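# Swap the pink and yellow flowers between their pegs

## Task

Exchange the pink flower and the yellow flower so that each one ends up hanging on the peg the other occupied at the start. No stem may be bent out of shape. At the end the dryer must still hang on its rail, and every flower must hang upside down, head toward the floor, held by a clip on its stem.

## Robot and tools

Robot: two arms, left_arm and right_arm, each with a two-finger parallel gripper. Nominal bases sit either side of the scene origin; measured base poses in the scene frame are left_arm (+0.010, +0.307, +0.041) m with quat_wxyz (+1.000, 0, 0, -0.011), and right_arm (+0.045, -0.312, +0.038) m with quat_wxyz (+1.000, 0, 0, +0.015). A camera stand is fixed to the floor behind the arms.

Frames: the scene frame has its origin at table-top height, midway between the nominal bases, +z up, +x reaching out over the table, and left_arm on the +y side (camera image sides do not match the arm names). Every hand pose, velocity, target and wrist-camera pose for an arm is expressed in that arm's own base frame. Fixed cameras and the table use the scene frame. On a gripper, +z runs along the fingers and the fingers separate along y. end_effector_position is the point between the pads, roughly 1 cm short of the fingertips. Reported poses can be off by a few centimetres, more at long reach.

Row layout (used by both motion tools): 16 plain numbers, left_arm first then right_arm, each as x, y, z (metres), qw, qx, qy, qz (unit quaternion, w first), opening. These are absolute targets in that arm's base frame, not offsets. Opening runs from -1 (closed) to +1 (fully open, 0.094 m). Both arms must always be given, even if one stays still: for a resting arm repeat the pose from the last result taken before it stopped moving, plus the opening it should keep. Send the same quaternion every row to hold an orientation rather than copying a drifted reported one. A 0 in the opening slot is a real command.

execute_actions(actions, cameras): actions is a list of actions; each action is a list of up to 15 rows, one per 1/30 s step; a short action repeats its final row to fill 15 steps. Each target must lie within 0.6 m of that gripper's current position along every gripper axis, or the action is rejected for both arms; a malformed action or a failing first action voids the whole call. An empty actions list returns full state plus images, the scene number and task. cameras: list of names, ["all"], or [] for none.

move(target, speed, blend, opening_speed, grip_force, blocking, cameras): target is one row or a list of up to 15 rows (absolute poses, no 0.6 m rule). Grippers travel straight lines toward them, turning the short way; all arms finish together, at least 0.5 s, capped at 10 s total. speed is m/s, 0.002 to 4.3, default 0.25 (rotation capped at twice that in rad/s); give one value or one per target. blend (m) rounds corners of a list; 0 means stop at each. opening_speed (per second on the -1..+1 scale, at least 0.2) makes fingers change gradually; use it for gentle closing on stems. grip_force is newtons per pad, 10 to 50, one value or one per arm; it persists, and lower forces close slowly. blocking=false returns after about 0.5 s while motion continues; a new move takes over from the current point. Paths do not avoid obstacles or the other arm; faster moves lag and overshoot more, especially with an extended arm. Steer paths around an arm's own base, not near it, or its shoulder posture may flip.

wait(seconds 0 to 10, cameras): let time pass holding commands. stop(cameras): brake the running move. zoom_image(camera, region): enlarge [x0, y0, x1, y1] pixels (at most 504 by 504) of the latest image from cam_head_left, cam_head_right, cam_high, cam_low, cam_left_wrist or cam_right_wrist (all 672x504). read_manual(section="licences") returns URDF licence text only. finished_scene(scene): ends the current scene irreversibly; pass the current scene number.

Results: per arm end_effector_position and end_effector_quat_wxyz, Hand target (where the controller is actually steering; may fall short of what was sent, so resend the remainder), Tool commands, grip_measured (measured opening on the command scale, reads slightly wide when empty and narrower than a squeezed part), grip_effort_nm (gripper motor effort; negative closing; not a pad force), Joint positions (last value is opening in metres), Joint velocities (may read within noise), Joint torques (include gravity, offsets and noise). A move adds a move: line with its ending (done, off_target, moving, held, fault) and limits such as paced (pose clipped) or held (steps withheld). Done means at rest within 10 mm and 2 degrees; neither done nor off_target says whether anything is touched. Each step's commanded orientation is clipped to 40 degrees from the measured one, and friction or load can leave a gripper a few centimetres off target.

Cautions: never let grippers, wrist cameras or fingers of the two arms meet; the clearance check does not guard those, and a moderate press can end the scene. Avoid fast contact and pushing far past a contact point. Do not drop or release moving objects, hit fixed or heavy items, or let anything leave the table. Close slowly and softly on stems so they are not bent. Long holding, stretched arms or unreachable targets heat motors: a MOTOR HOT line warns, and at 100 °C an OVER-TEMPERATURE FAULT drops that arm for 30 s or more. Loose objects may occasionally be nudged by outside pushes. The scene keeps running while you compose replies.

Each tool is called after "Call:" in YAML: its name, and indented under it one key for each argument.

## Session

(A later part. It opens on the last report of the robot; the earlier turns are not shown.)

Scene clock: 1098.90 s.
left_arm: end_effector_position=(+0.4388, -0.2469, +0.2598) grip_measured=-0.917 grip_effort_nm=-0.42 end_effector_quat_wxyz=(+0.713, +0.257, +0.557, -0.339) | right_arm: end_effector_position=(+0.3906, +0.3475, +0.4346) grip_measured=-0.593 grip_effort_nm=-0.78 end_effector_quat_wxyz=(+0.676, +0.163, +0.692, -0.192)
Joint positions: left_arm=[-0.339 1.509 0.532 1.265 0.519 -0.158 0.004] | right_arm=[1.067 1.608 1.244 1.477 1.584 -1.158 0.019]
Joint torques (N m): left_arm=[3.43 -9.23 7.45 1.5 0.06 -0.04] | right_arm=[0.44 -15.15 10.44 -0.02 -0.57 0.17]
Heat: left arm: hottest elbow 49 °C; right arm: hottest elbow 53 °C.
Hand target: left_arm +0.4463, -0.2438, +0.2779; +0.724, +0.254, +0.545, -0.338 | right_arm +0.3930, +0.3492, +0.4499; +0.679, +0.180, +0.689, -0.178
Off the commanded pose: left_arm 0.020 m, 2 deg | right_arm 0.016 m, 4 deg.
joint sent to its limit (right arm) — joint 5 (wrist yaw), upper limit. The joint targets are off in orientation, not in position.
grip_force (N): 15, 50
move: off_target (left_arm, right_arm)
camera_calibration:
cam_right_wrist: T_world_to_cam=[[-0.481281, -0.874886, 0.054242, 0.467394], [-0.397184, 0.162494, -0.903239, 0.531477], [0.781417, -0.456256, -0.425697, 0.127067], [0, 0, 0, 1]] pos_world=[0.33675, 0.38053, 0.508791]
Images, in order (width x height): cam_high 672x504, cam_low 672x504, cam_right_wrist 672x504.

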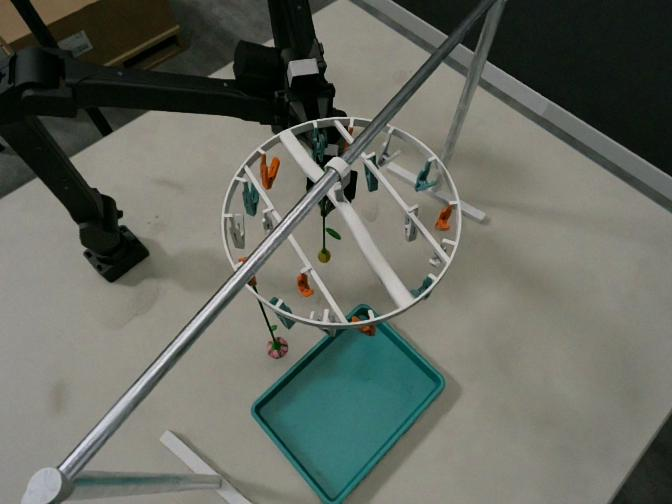

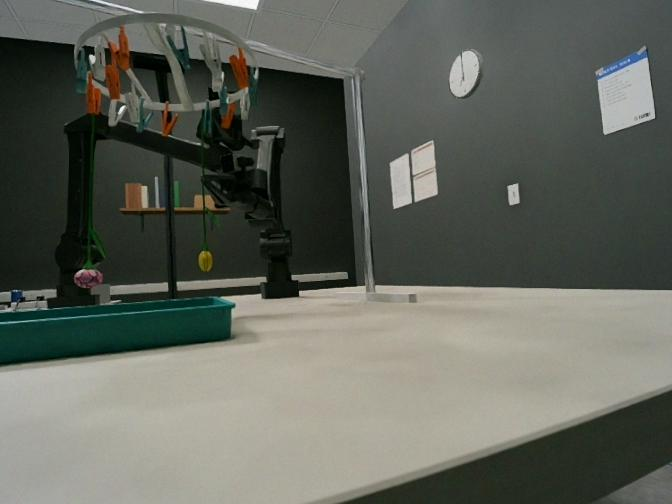

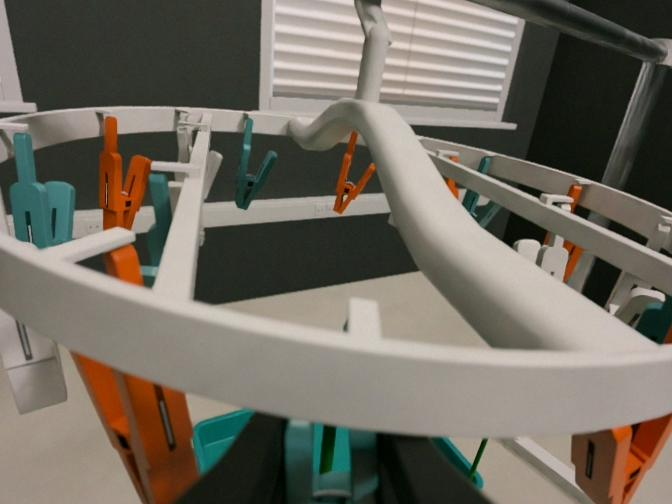

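Call:
wait:
  seconds: 0
  cameras: ["cam_head_left", "cam_head_right", "cam_high"]

Call:
zoom_image:
  camera: "cam_head_left"
  region: [210, 10, 330, 100]

Call:
zoom_image:
  camera: "cam_head_right"
  region: [190, 10, 310, 100]

Call:
zoom_image:
  camera: "cam_high"
  region: [280, 105, 370, 275]

Scene clock: 1138.57 s.
left_arm: end_effector_position=(+0.4388, -0.2469, +0.2598) grip_measured=-0.917 grip_effort_nm=-0.42 end_effector_quat_wxyz=(+0.713, +0.257, +0.557, -0.339) | right_arm: end_effector_position=(+0.3906, +0.3475, +0.4346) grip_measured=-0.598 grip_effort_nm=-0.86 end_effector_quat_wxyz=(+0.676, +0.164, +0.692, -0.192)
Joint positions: left_arm=[-0.339 1.509 0.532 1.265 0.519 -0.158 0.004] | right_arm=[1.067 1.608 1.244 1.477 1.584 -1.156 0.019]
Joint velocities: left_arm=[within noise] | right_arm=[-0.015 0.005 0.012 -0.022 -0.022 0.022 -0.004]
Joint torques (N m): left_arm=[3.43 -9.23 7.45 1.5 0.07 -0.04] | right_arm=[0.26 -15.15 10.47 -0.06 -0.56 0.15]
Heat: left arm: hottest elbow 51 °C; right arm: hottest elbow 54 °C.
Hand target: left_arm +0.4463, -0.2438, +0.2779; +0.724, +0.254, +0.545, -0.338 | right_arm +0.3930, +0.3492, +0.4499; +0.679, +0.180, +0.689, -0.178
Tool commands: left_gripper/opening=-1.0 right_gripper/opening=-0.6
Off the commanded pose: left_arm 0.020 m, 2 deg | right_arm 0.016 m, 4 deg.
grip_force (N): 15, 50
Images, in order (width x height): cam_head_left 672x504, cam_head_right 672x504, cam_high 672x504.

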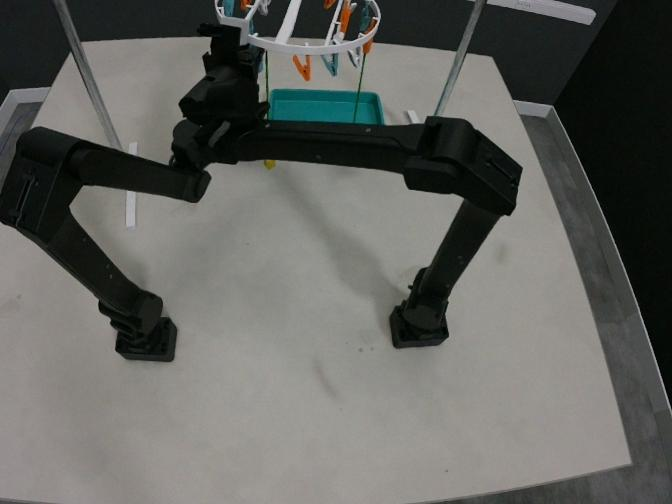

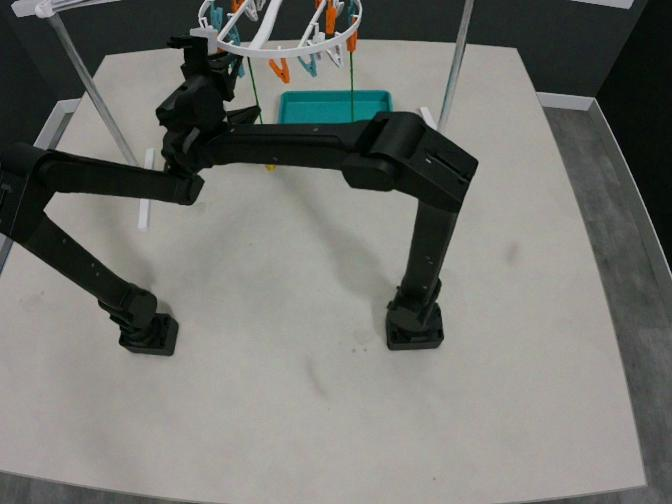

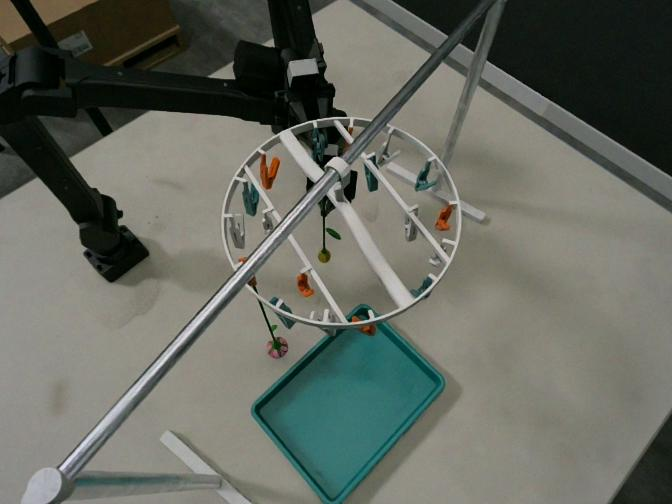

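Scaled by 4.200 from the camera's 672x504 image, which has a finer 960x720 frame.

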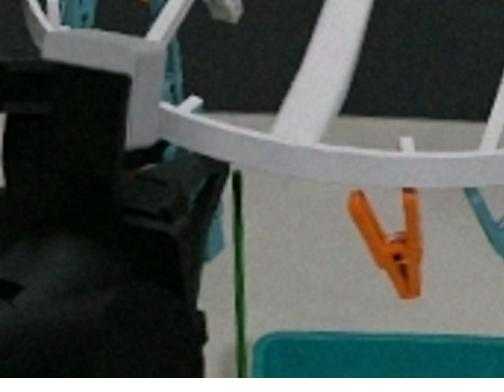

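Scaled by 4.200 from the camera's 672x504 image, which has a finer 960x720 frame.

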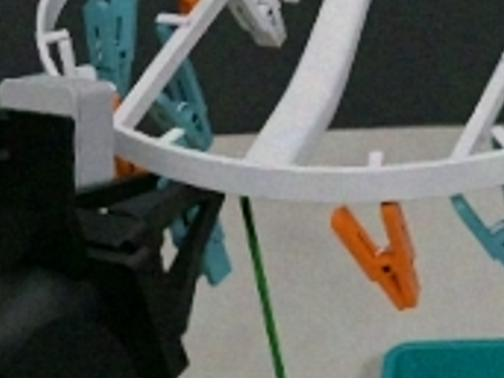

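Scaled by 2.965 from the camera's 672x504 image, which has a finer 960x720 frame.

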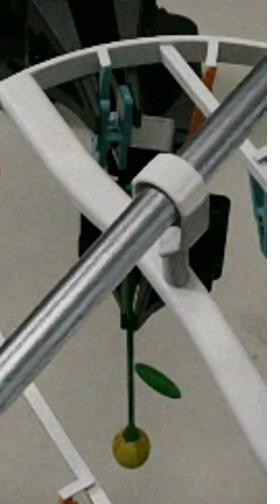

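Call:
move:
  target:
    - [0.4440, -0.2460, 0.2300, 0.7238, 0.2543, 0.5454, -0.3375, -1.0, 0.3930, 0.3500, 0.4500, 0.6797, 0.1949, 0.6797, -0.1949, -0.6]
    - [0.4210, -0.2370, 0.2300, 0.7238, 0.2543, 0.5454, -0.3375, -1.0, 0.3930, 0.3500, 0.4500, 0.6797, 0.1949, 0.6797, -0.1949, -0.6]
  speed: 0.09
  cameras: ["cam_low"]

Call:
zoom_image:
  camera: "cam_low"
  region: [190, 110, 232, 152]

Scene clock: 1155.60 s.
left_arm: end_effector_position=(+0.4228, -0.2410, +0.2168) grip_measured=-0.917 grip_effort_nm=-0.42 end_effector_quat_wxyz=(+0.712, +0.256, +0.559, -0.339) | right_arm: end_effector_position=(+0.3915, +0.3487, +0.4340) grip_measured=-0.595 grip_effort_nm=-0.82 end_effector_quat_wxyz=(+0.676, +0.164, +0.692, -0.193)
Joint positions: left_arm=[-0.339 1.627 0.464 1.446 0.517 -0.158 0.004] | right_arm=[1.067 1.608 1.244 1.451 1.584 -1.133 0.019]
Joint torques (N m): left_arm=[3.02 -9.64 4.07 2.77 -0.08 -0.01] | right_arm=[0.44 -15.5 10.26 -0.06 -0.54 0.18]
Heat: left arm: hottest elbow 51 °C; right arm: hottest elbow 54 °C.
Hand target: left_arm +0.4209, -0.2372, +0.2297; +0.724, +0.254, +0.545, -0.338 | right_arm +0.3930, +0.3493, +0.4498; +0.679, +0.180, +0.689, -0.178
Off the commanded pose: left_arm 0.014 m, 2 deg | right_arm 0.016 m, 4 deg.
joint sent to its limit (right arm) — joint 5 (wrist yaw), upper limit. The joint targets are off in orientation, not in position.
grip_force (N): 15, 50
move: off_target (left_arm, right_arm)
Images, in order (width x height): cam_low 672x504.

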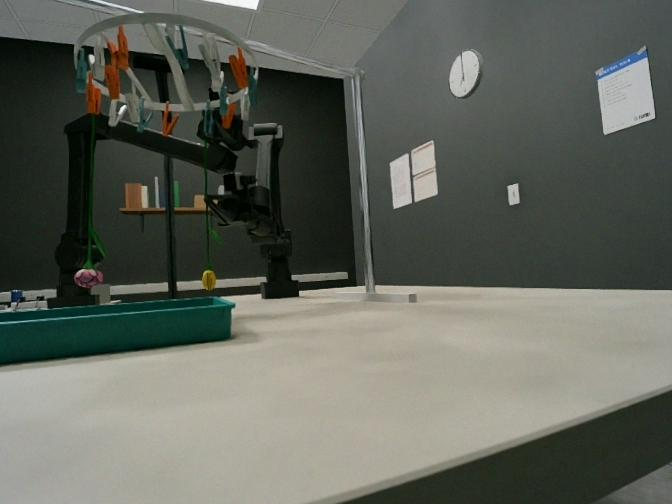

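Scaled by 12.000 from the camera's 672x504 image, which has a finer 960x720 frame.

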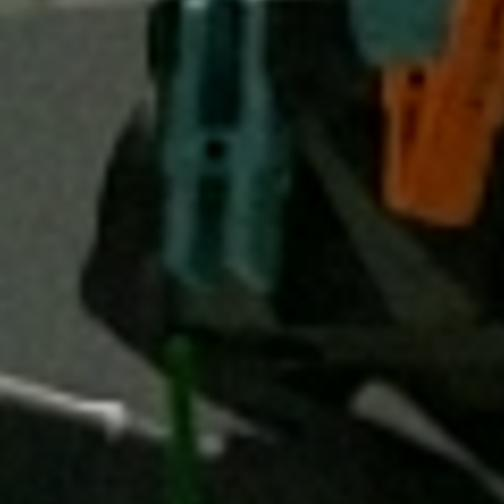

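Call:
wait:
  seconds: 0
  cameras: ["cam_head_left", "cam_head_right", "cam_high", "cam_low"]

Call:
zoom_image:
  camera: "cam_head_left"
  region: [240, 40, 290, 100]

Call:
zoom_image:
  camera: "cam_head_right"
  region: [220, 40, 270, 100]

Call:
zoom_image:
  camera: "cam_high"
  region: [295, 110, 355, 240]

Scene clock: 1176.87 s.
left_arm: end_effector_position=(+0.4228, -0.2410, +0.2168) grip_measured=-0.917 grip_effort_nm=-0.42 end_effector_quat_wxyz=(+0.712, +0.256, +0.559, -0.339) | right_arm: end_effector_position=(+0.3914, +0.3486, +0.4342) grip_measured=-0.596 grip_effort_nm=-0.84 end_effector_quat_wxyz=(+0.676, +0.164, +0.692, -0.192)
Joint positions: left_arm=[-0.339 1.627 0.464 1.446 0.517 -0.158 0.004] | right_arm=[1.067 1.607 1.244 1.451 1.584 -1.131 0.019]
Joint velocities: left_arm=[within noise] | right_arm=[0.005 -0.005 0.002 0.017 -0.066 0.007 -0.004]
Joint torques (N m): left_arm=[3.02 -9.58 4.05 2.8 -0.07 -0.01] | right_arm=[0.26 -15.44 10.26 0.06 -0.56 0.16]
Heat: left arm: hottest elbow 49 °C; right arm: hottest elbow 54 °C.
Hand target: left_arm +0.4209, -0.2372, +0.2297; +0.724, +0.254, +0.545, -0.338 | right_arm +0.3930, +0.3492, +0.4499; +0.679, +0.180, +0.689, -0.178
Tool commands: left_gripper/opening=-1.0 right_gripper/opening=-0.6
Off the commanded pose: left_arm 0.014 m, 2 deg | right_arm 0.016 m, 4 deg.
grip_force (N): 15, 50
Images, in order (width x height): cam_head_left 672x504, cam_head_right 672x504, cam_high 672x504, cam_low 672x504.

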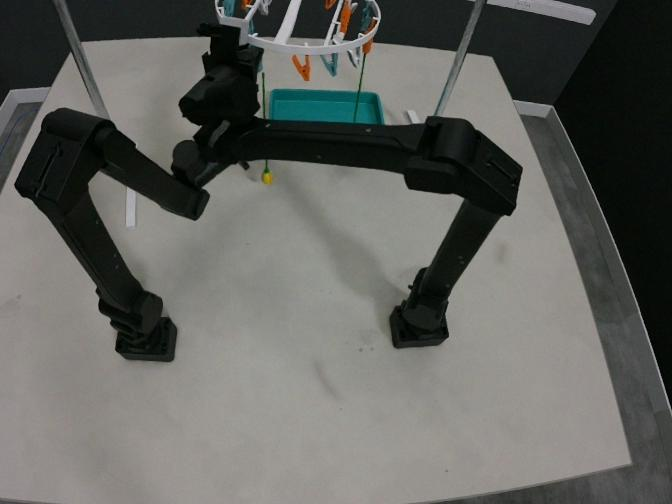

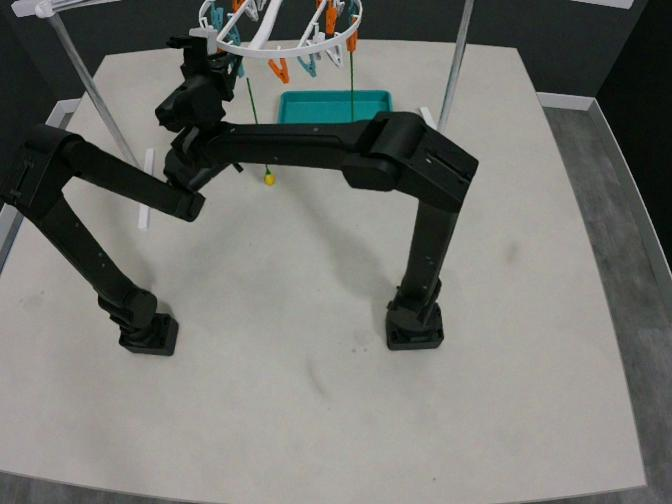

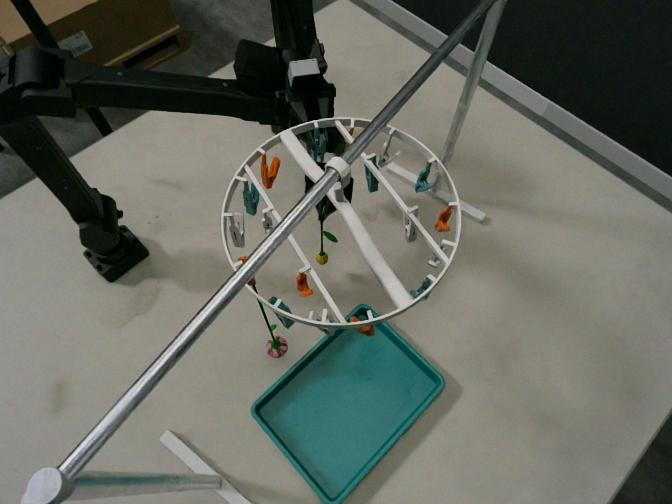

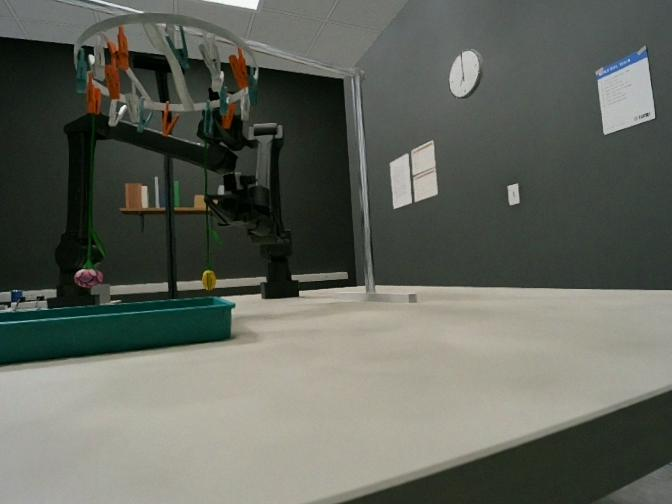

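Scaled by 8.400 from the camera's 672x504 image, which has a finer 960x720 frame.

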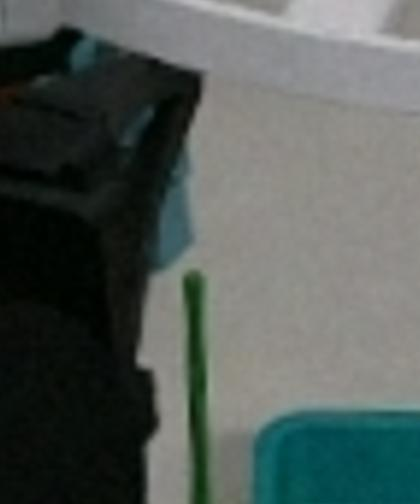

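Scaled by 8.400 from the camera's 672x504 image, which has a finer 960x720 frame.

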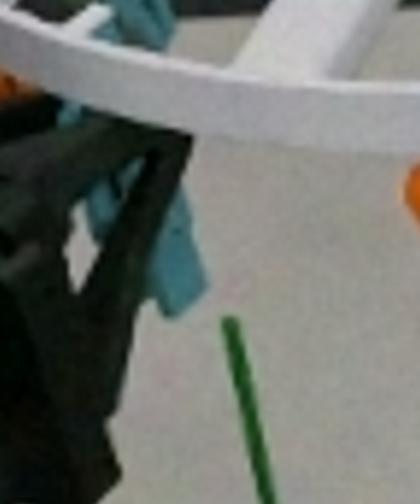

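Scaled by 3.877 from the camera's 672x504 image, which has a finer 960x720 frame.

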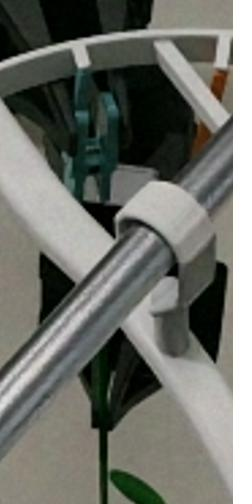

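Call:
move:
  target: [0.3994, -0.2265, 0.2330, 0.7238, 0.2543, 0.5454, -0.3375, -1.0, 0.3930, 0.3500, 0.4500, 0.6797, 0.1949, 0.6797, -0.1949, -0.6]
  speed: 0.08
  cameras: ["cam_low", "cam_head_left", "cam_head_right"]

Call:
zoom_image:
  camera: "cam_low"
  region: [190, 110, 232, 152]

Call:
zoom_image:
  camera: "cam_head_left"
  region: [240, 40, 290, 100]

Call:
zoom_image:
  camera: "cam_head_right"
  region: [220, 40, 270, 100]

Scene clock: 1188.07 s.
left_arm: end_effector_position=(+0.4006, -0.2322, +0.2210) grip_measured=-0.917 grip_effort_nm=-0.42 end_effector_quat_wxyz=(+0.712, +0.257, +0.558, -0.339) | right_arm: end_effector_position=(+0.3916, +0.3489, +0.4344) grip_measured=-0.596 grip_effort_nm=-0.85 end_effector_quat_wxyz=(+0.676, +0.164, +0.692, -0.193)
Joint positions: left_arm=[-0.336 1.57 0.401 1.455 0.522 -0.158 0.004] | right_arm=[1.067 1.606 1.244 1.439 1.584 -1.121 0.019]
Joint velocities: left_arm=[within noise] | right_arm=[-0.005 -0.015 -0.002 -0.012 0.022 -0.037 -0.004]
Joint torques (N m): left_arm=[3.37 -8.76 3.99 2.73 0.06 -0.05] | right_arm=[0.5 -15.5 10.19 0.09 -0.56 0.17]
Heat: left arm: hottest elbow 48 °C; right arm: hottest elbow 54 °C.
Hand target: left_arm +0.3993, -0.2267, +0.2328; +0.724, +0.255, +0.545, -0.338 | right_arm +0.3930, +0.3493, +0.4499; +0.679, +0.181, +0.689, -0.178
Off the commanded pose: left_arm 0.013 m, 2 deg | right_arm 0.016 m, 4 deg.
joint sent to its limit (right arm) — joint 5 (wrist yaw), upper limit. The joint targets are off in orientation, not in position.
grip_force (N): 15, 50
move: off_target (left_arm, right_arm)
Images, in order (width x height): cam_head_left 672x504, cam_head_right 672x504, cam_low 672x504.

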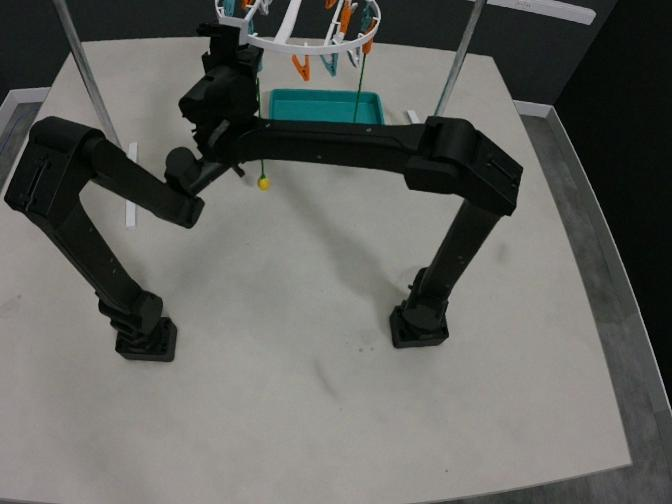

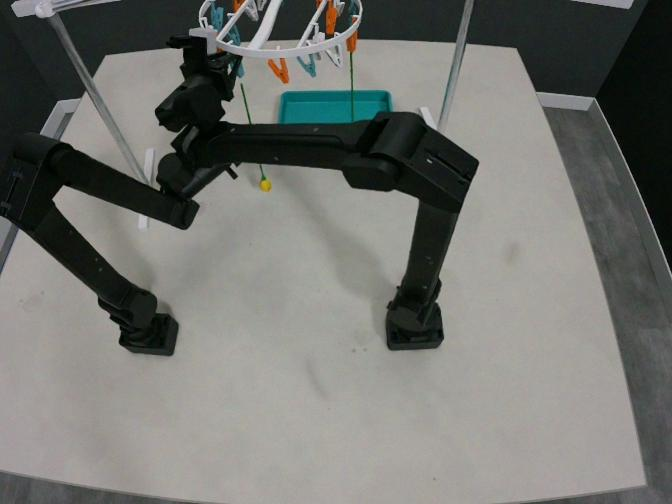

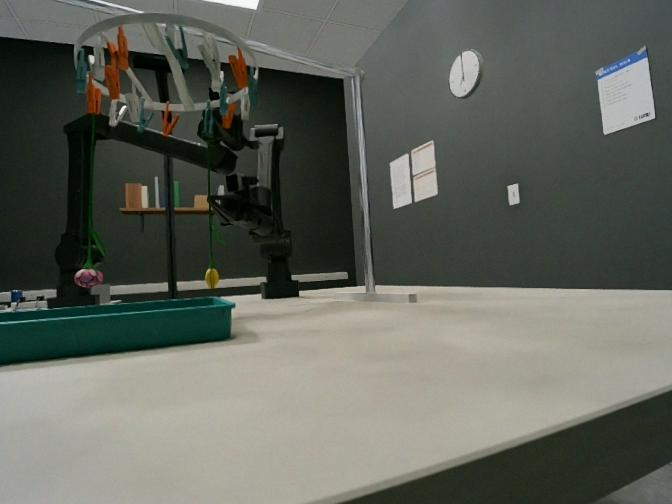

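Scaled by 12.000 from the camera's 672x504 image, which has a finer 960x720 frame.

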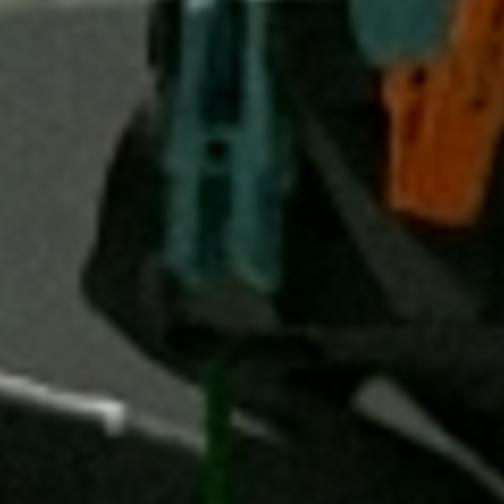

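Scaled by 8.400 from the camera's 672x504 image, which has a finer 960x720 frame.

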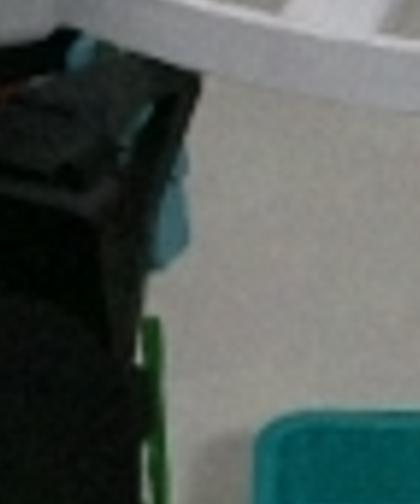

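Scaled by 8.400 from the camera's 672x504 image, which has a finer 960x720 frame.

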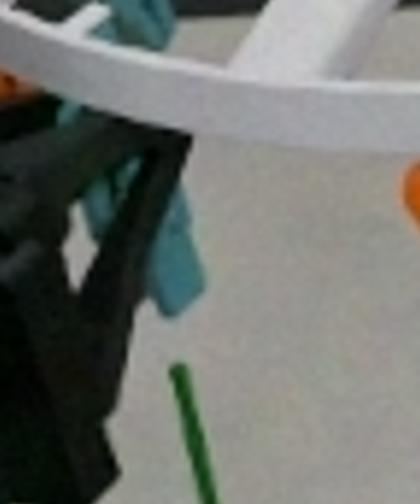

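Call:
move:
  target: [0.4095, -0.2240, 0.2500, 0.7238, 0.2543, 0.5454, -0.3375, -1.0, 0.3930, 0.3500, 0.4500, 0.6797, 0.1949, 0.6797, -0.1949, -0.6]
  speed: 0.08
  cameras: ["cam_low"]

Call:
zoom_image:
  camera: "cam_low"
  region: [190, 110, 232, 152]

Scene clock: 1199.93 s.
left_arm: end_effector_position=(+0.4005, -0.2264, +0.2333) grip_measured=-0.917 grip_effort_nm=-0.42 end_effector_quat_wxyz=(+0.713, +0.257, +0.557, -0.339) | right_arm: end_effector_position=(+0.3918, +0.3492, +0.4346) grip_measured=-0.593 grip_effort_nm=-0.73 end_effector_quat_wxyz=(+0.676, +0.164, +0.692, -0.192)
Joint positions: left_arm=[-0.318 1.516 0.401 1.406 0.539 -0.164 0.004] | right_arm=[1.067 1.605 1.244 1.429 1.584 -1.112 0.019]
Joint torques (N m): left_arm=[3.43 -8.35 6.5 1.5 0.06 -0.06] | right_arm=[0.38 -15.68 10.11 0.03 -0.56 0.16]
Heat: left arm: hottest elbow 47 °C; right arm: hottest elbow 54 °C.
Hand target: left_arm +0.4089, -0.2238, +0.2501; +0.724, +0.254, +0.545, -0.337 | right_arm +0.3930, +0.3493, +0.4499; +0.679, +0.181, +0.689, -0.178
Off the commanded pose: left_arm 0.019 m, 2 deg | right_arm 0.016 m, 4 deg.
joint sent to its limit (right arm) — joint 5 (wrist yaw), upper limit. The joint targets are off in orientation, not in position.
grip_force (N): 15, 50
move: off_target (left_arm, right_arm)
Images, in order (width x height): cam_low 672x504.

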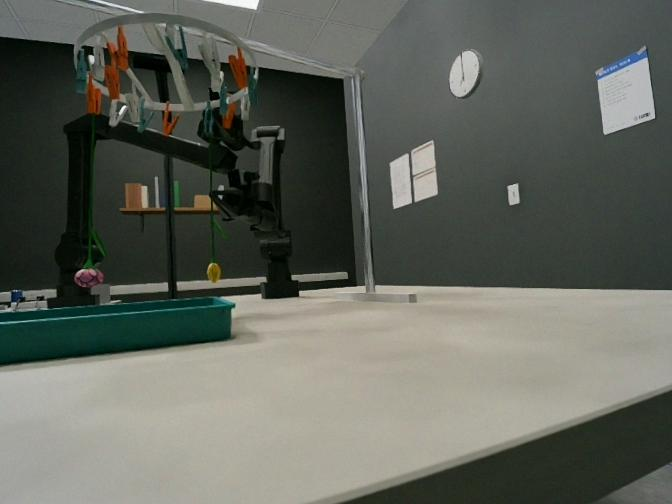

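Scaled by 12.000 from the camera's 672x504 image, which has a finer 960x720 frame.

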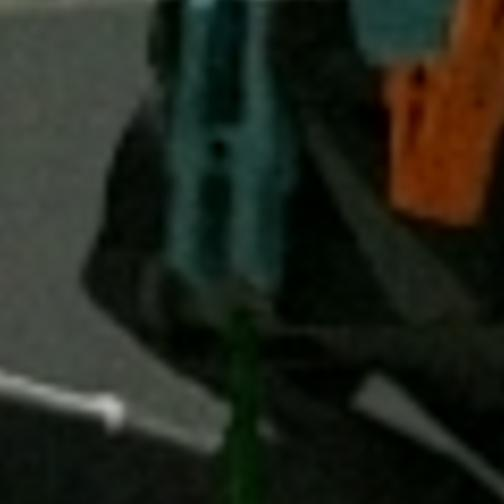

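Call:
zoom_image:
  camera: "cam_low"
  region: [198, 118, 222, 142]

Scaled by 21.000 from the camera's 672x504 image, which has a finer 960x720 frame.

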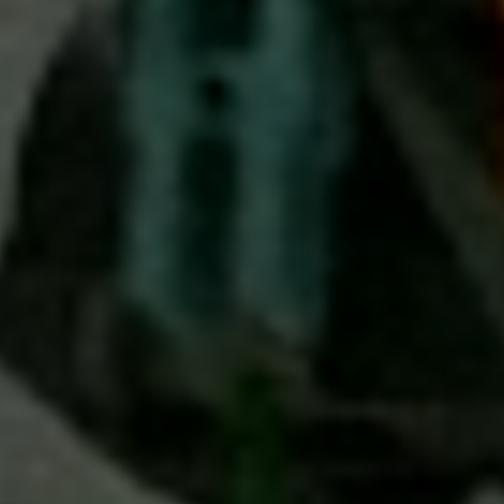

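Call:
move:
  target: [0.4022, -0.2369, 0.2500, 0.7238, 0.2543, 0.5454, -0.3375, -1.0, 0.3930, 0.3500, 0.4500, 0.6797, 0.1949, 0.6797, -0.1949, -0.6]
  speed: 0.06
  cameras: ["cam_low"]

Call:
zoom_image:
  camera: "cam_low"
  region: [198, 118, 222, 142]

Scene clock: 1216.83 s.
left_arm: end_effector_position=(+0.3999, -0.2311, +0.2354) grip_measured=-0.917 grip_effort_nm=-0.42 end_effector_quat_wxyz=(+0.715, +0.249, +0.559, -0.338) | right_arm: end_effector_position=(+0.3919, +0.3495, +0.4347) grip_measured=-0.593 grip_effort_nm=-0.77 end_effector_quat_wxyz=(+0.676, +0.164, +0.692, -0.192)
Joint positions: left_arm=[-0.341 1.508 0.401 1.396 0.502 -0.164 0.004] | right_arm=[1.067 1.604 1.244 1.418 1.584 -1.102 0.019]
Joint torques (N m): left_arm=[1.79 -8.41 6.08 1.51 -0.16 0.13] | right_arm=[0.32 -15.68 10 0.14 -0.54 0.18]
Heat: left arm: hottest elbow 48 °C; right arm: hottest elbow 54 °C.
Hand target: left_arm +0.4018, -0.2367, +0.2501; +0.724, +0.254, +0.545, -0.338 | right_arm +0.3931, +0.3493, +0.4499; +0.679, +0.181, +0.688, -0.178
Off the commanded pose: left_arm 0.016 m, 2 deg | right_arm 0.015 m, 4 deg.
joint sent to its limit (right arm) — joint 5 (wrist yaw), upper limit. The joint targets are off in orientation, not in position.
grip_force (N): 15, 50
move: off_target (left_arm, right_arm)
Images, in order (width x height): cam_low 672x504.

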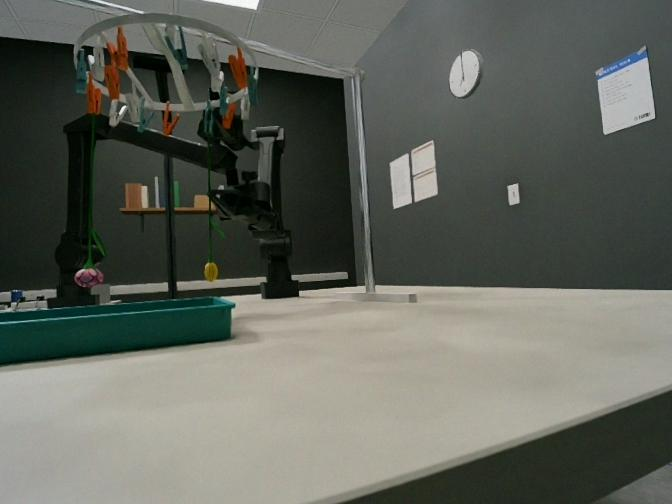

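Scaled by 21.000 from the camera's 672x504 image, which has a finer 960x720 frame.

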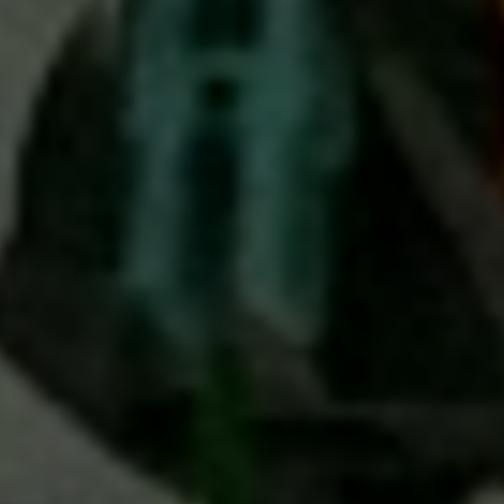

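Call:
move:
  target: [0.4024, -0.2369, 0.2620, 0.7238, 0.2543, 0.5454, -0.3375, -1.0, 0.3930, 0.3500, 0.4500, 0.6797, 0.1949, 0.6797, -0.1949, -0.6]
  speed: 0.06
  cameras: ["cam_low", "cam_right_wrist"]

Call:
zoom_image:
  camera: "cam_low"
  region: [198, 110, 222, 134]

Scene clock: 1225.03 s.
left_arm: end_effector_position=(+0.3982, -0.2305, +0.2443) grip_measured=-0.917 grip_effort_nm=-0.42 end_effector_quat_wxyz=(+0.713, +0.249, +0.562, -0.338) | right_arm: end_effector_position=(+0.3920, +0.3496, +0.4350) grip_measured=-0.593 grip_effort_nm=-0.76 end_effector_quat_wxyz=(+0.676, +0.165, +0.692, -0.192)
Joint positions: left_arm=[-0.341 1.46 0.401 1.341 0.502 -0.164 0.004] | right_arm=[1.067 1.603 1.244 1.409 1.584 -1.093 0.019]
Joint torques (N m): left_arm=[1.73 -8 6.97 1.57 -0.15 0.13] | right_arm=[0.62 -15.74 9.95 0.1 -0.53 0.17]
Heat: left arm: hottest elbow 48 °C; right arm: hottest elbow 54 °C.
Hand target: left_arm +0.4018, -0.2366, +0.2621; +0.724, +0.254, +0.545, -0.338 | right_arm +0.3931, +0.3493, +0.4499; +0.679, +0.181, +0.688, -0.178
Off the commanded pose: left_arm 0.019 m, 2 deg | right_arm 0.015 m, 4 deg.
joint sent to its limit (right arm) — joint 5 (wrist yaw), upper limit. The joint targets are off in orientation, not in position.
grip_force (N): 15, 50
move: off_target (left_arm, right_arm)
camera_calibration:
cam_right_wrist: T_world_to_cam=[[-0.482387, -0.87444, 0.05156, 0.471316], [-0.395467, 0.164883, -0.90356, 0.530696], [0.781607, -0.456255, -0.425349, 0.126893], [0, 0, 0, 1]] pos_world=[0.338049, 0.38253, 0.509188]
Images, in order (width x height): cam_low 672x504, cam_right_wrist 672x504.

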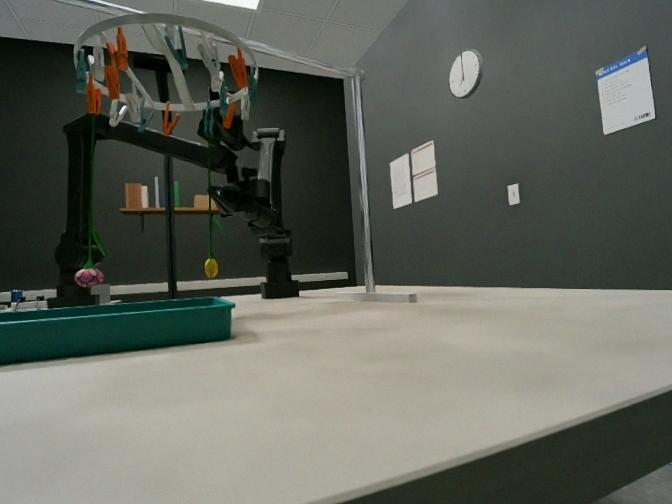

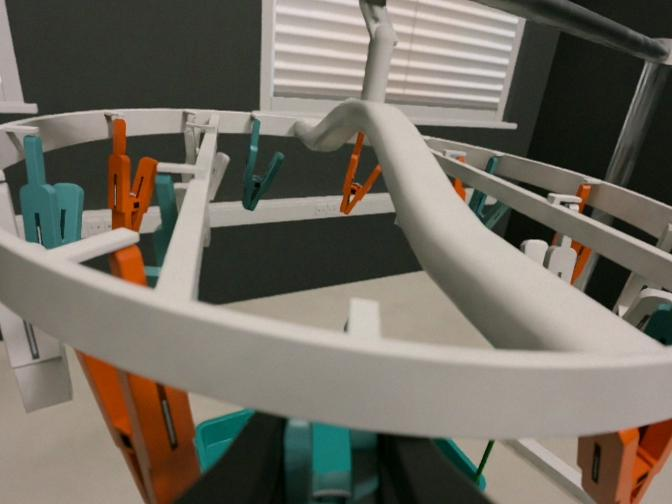

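Scaled by 21.000 from the camera's 672x504 image, which has a finer 960x720 frame.

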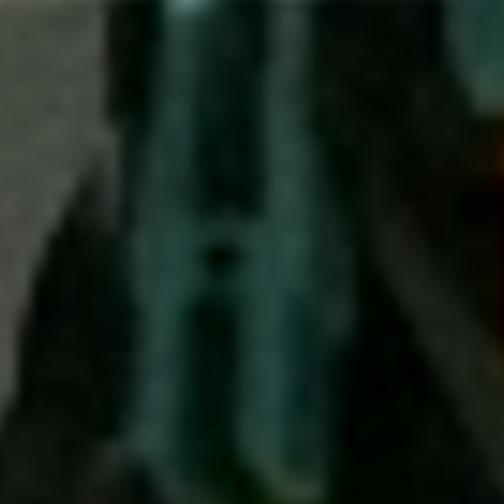

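Call:
zoom_image:
  camera: "cam_low"
  region: [198, 124, 222, 148]

Scaled by 21.000 from the camera's 672x504 image, which has a finer 960x720 frame.

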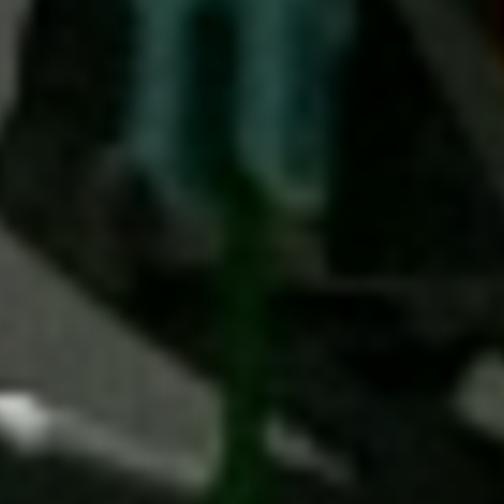

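Call:
move:
  target: [0.4036, -0.2374, 0.2790, 0.7238, 0.2543, 0.5454, -0.3375, -1.0, 0.3930, 0.3500, 0.4500, 0.6797, 0.1949, 0.6797, -0.1949, -0.6]
  speed: 0.05
  cameras: ["cam_low", "cam_head_right", "cam_right_wrist"]

Call:
zoom_image:
  camera: "cam_low"
  region: [198, 118, 222, 142]

Call:
zoom_image:
  camera: "cam_head_right"
  region: [220, 40, 270, 100]

Scene clock: 1234.20 s.
left_arm: end_effector_position=(+0.3956, -0.2296, +0.2546) grip_measured=-0.917 grip_effort_nm=-0.42 end_effector_quat_wxyz=(+0.708, +0.249, +0.567, -0.338) | right_arm: end_effector_position=(+0.3921, +0.3499, +0.4350) grip_measured=-0.594 grip_effort_nm=-0.82 end_effector_quat_wxyz=(+0.676, +0.165, +0.692, -0.192)
Joint positions: left_arm=[-0.341 1.397 0.401 1.264 0.502 -0.164 0.004] | right_arm=[1.067 1.602 1.244 1.401 1.584 -1.085 0.019]
Joint velocities: left_arm=[within noise] | right_arm=[-0.015 0.005 0.007 0.012 -0.007 -0.022 0.006]
Joint torques (N m): left_arm=[1.79 -7.53 8.47 1.51 -0.14 0.13] | right_arm=[0.79 -15.56 9.85 0.08 -0.52 0.18]
Heat: left arm: hottest elbow 48 °C; right arm: hottest elbow 54 °C.
Hand target: left_arm +0.4024, -0.2368, +0.2791; +0.724, +0.254, +0.545, -0.338 | right_arm +0.3931, +0.3494, +0.4499; +0.679, +0.181, +0.688, -0.178
Off the commanded pose: left_arm 0.027 m, 3 deg | right_arm 0.015 m, 4 deg.
joint sent to its limit (right arm) — joint 5 (wrist yaw), upper limit. The joint targets are off in orientation, not in position.
grip_force (N): 15, 50
move: off_target (left_arm, right_arm)
camera_calibration:
cam_right_wrist: T_world_to_cam=[[-0.482498, -0.874422, 0.0508165, 0.471943], [-0.395107, 0.165504, -0.903603, 0.530455], [0.78172, -0.456064, -0.425346, 0.126835], [0, 0, 0, 1]] pos_world=[0.338148, 0.38273, 0.509287]
Images, in order (width x height): cam_head_right 672x504, cam_low 672x504, cam_right_wrist 672x504.

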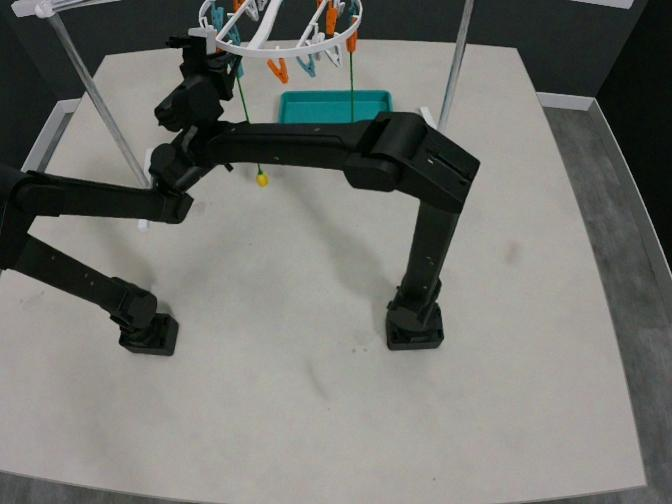

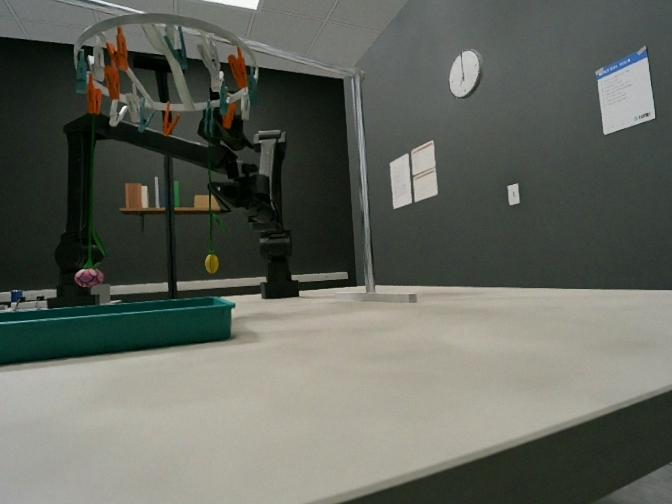

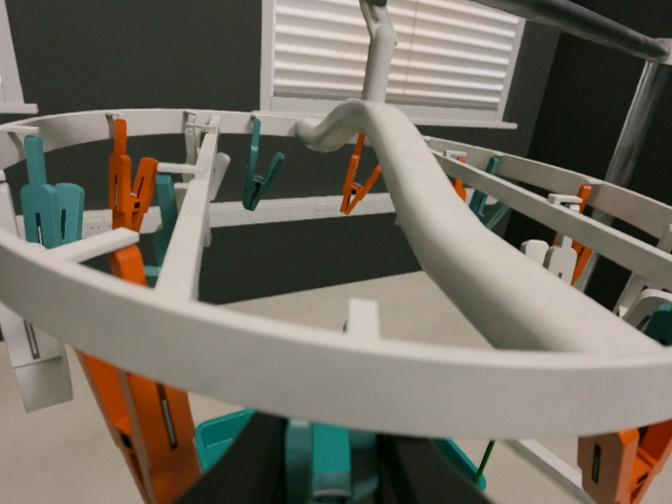

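Scaled by 21.000 from the camera's 672x504 image, which has a finer 960x720 frame.

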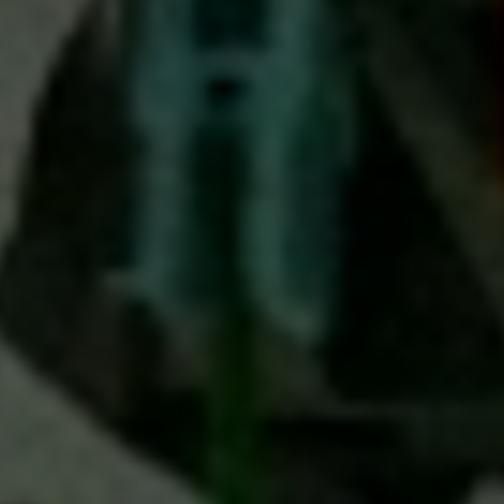

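Scaled by 8.400 from the camera's 672x504 image, which has a finer 960x720 frame.

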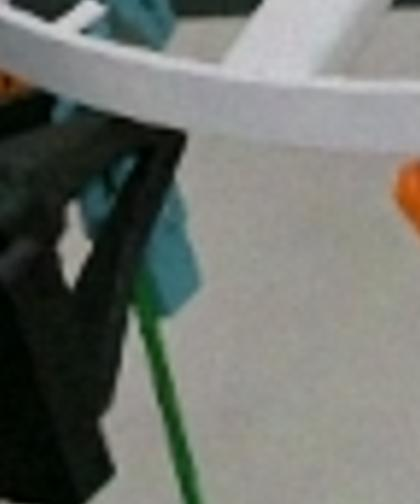

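Call:
wait:
  seconds: 0
  cameras: ["cam_head_left", "cam_head_right", "cam_low"]

Call:
zoom_image:
  camera: "cam_head_left"
  region: [248, 52, 278, 88]

Call:
zoom_image:
  camera: "cam_head_right"
  region: [226, 54, 256, 90]

Call:
zoom_image:
  camera: "cam_low"
  region: [198, 118, 222, 142]

Scene clock: 1248.03 s.
left_arm: end_effector_position=(+0.3956, -0.2296, +0.2545) grip_measured=-0.917 grip_effort_nm=-0.42 end_effector_quat_wxyz=(+0.708, +0.249, +0.568, -0.338) | right_arm: end_effector_position=(+0.3921, +0.3499, +0.4350) grip_measured=-0.598 grip_effort_nm=-0.86 end_effector_quat_wxyz=(+0.677, +0.166, +0.691, -0.191)
Joint positions: left_arm=[-0.341 1.397 0.401 1.264 0.502 -0.164 0.004] | right_arm=[1.067 1.602 1.244 1.401 1.584 -1.083 0.019]
Joint torques (N m): left_arm=[1.79 -7.53 8.49 1.52 -0.14 0.13] | right_arm=[0.5 -15.5 9.92 0.12 -0.54 0.14]
Heat: left arm: hottest elbow 49 °C; right arm: hottest elbow 54 °C.
Hand target: left_arm +0.4024, -0.2368, +0.2790; +0.724, +0.254, +0.545, -0.338 | right_arm +0.3931, +0.3494, +0.4498; +0.679, +0.181, +0.688, -0.178
Tool commands: left_gripper/opening=-1.0 right_gripper/opening=-0.6
Off the commanded pose: left_arm 0.027 m, 3 deg | right_arm 0.015 m, 4 deg.
grip_force (N): 15, 50
Images, in order (width x height): cam_head_left 672x504, cam_head_right 672x504, cam_low 672x504.

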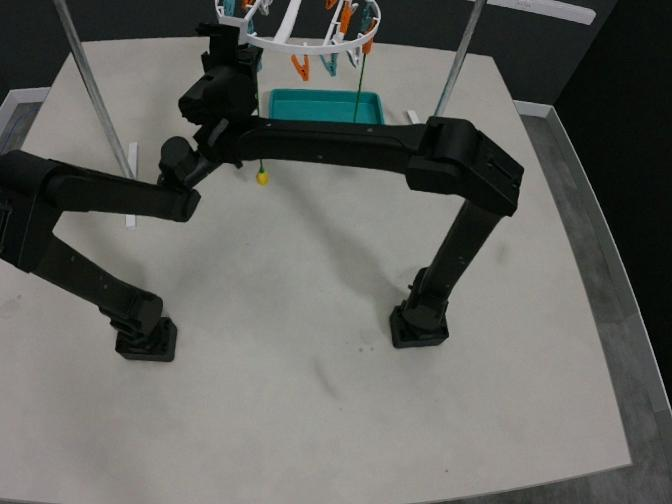

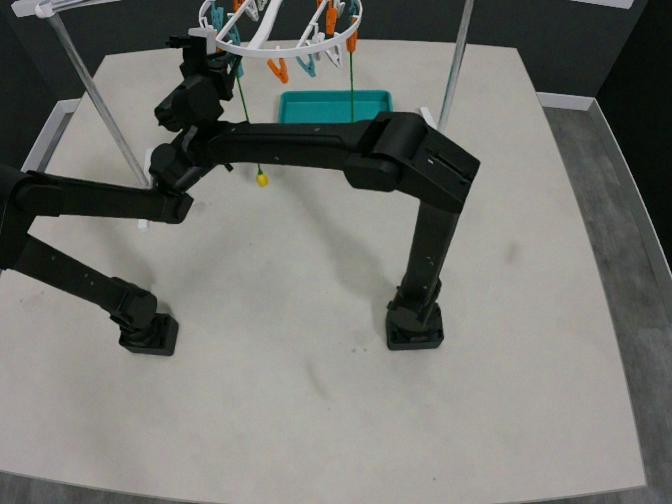

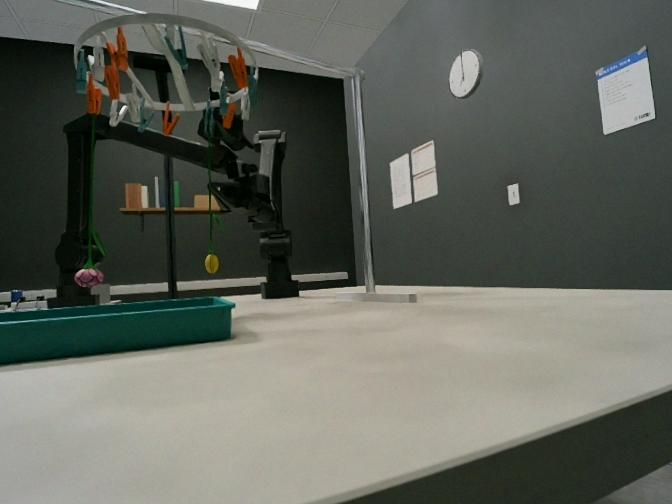

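Scaled by 14.000 from the camera's 672x504 image, which has a finer 960x720 frame.

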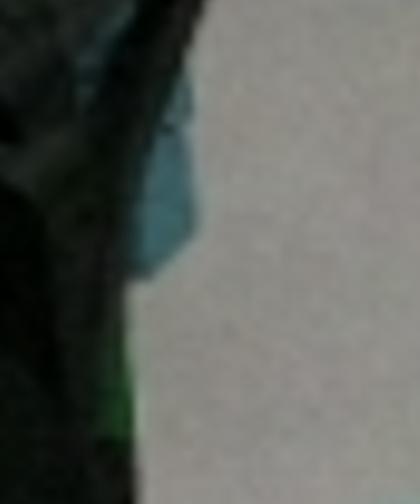

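Scaled by 14.000 from the camera's 672x504 image, which has a finer 960x720 frame.

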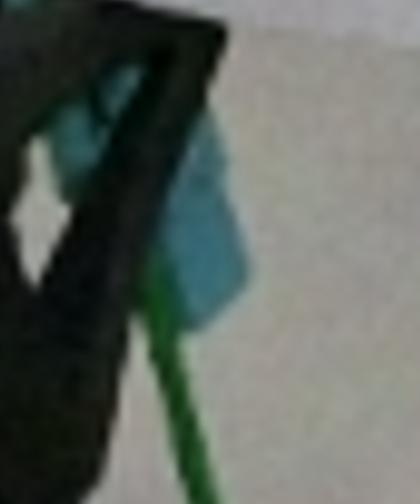

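Scaled by 21.000 from the camera's 672x504 image, which has a finer 960x720 frame.

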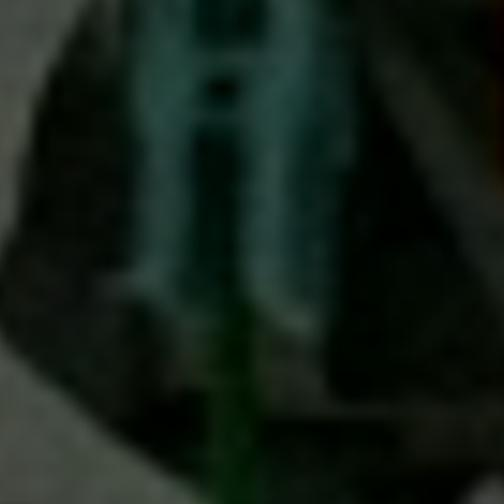

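Call:
zoom_image:
  camera: "cam_low"
  region: [203, 122, 215, 136]

Scaled by 36.000 from the camera's 672x504 image, which has a finer 960x720 frame.

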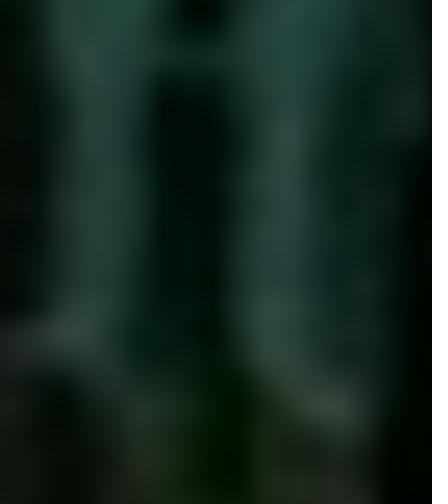

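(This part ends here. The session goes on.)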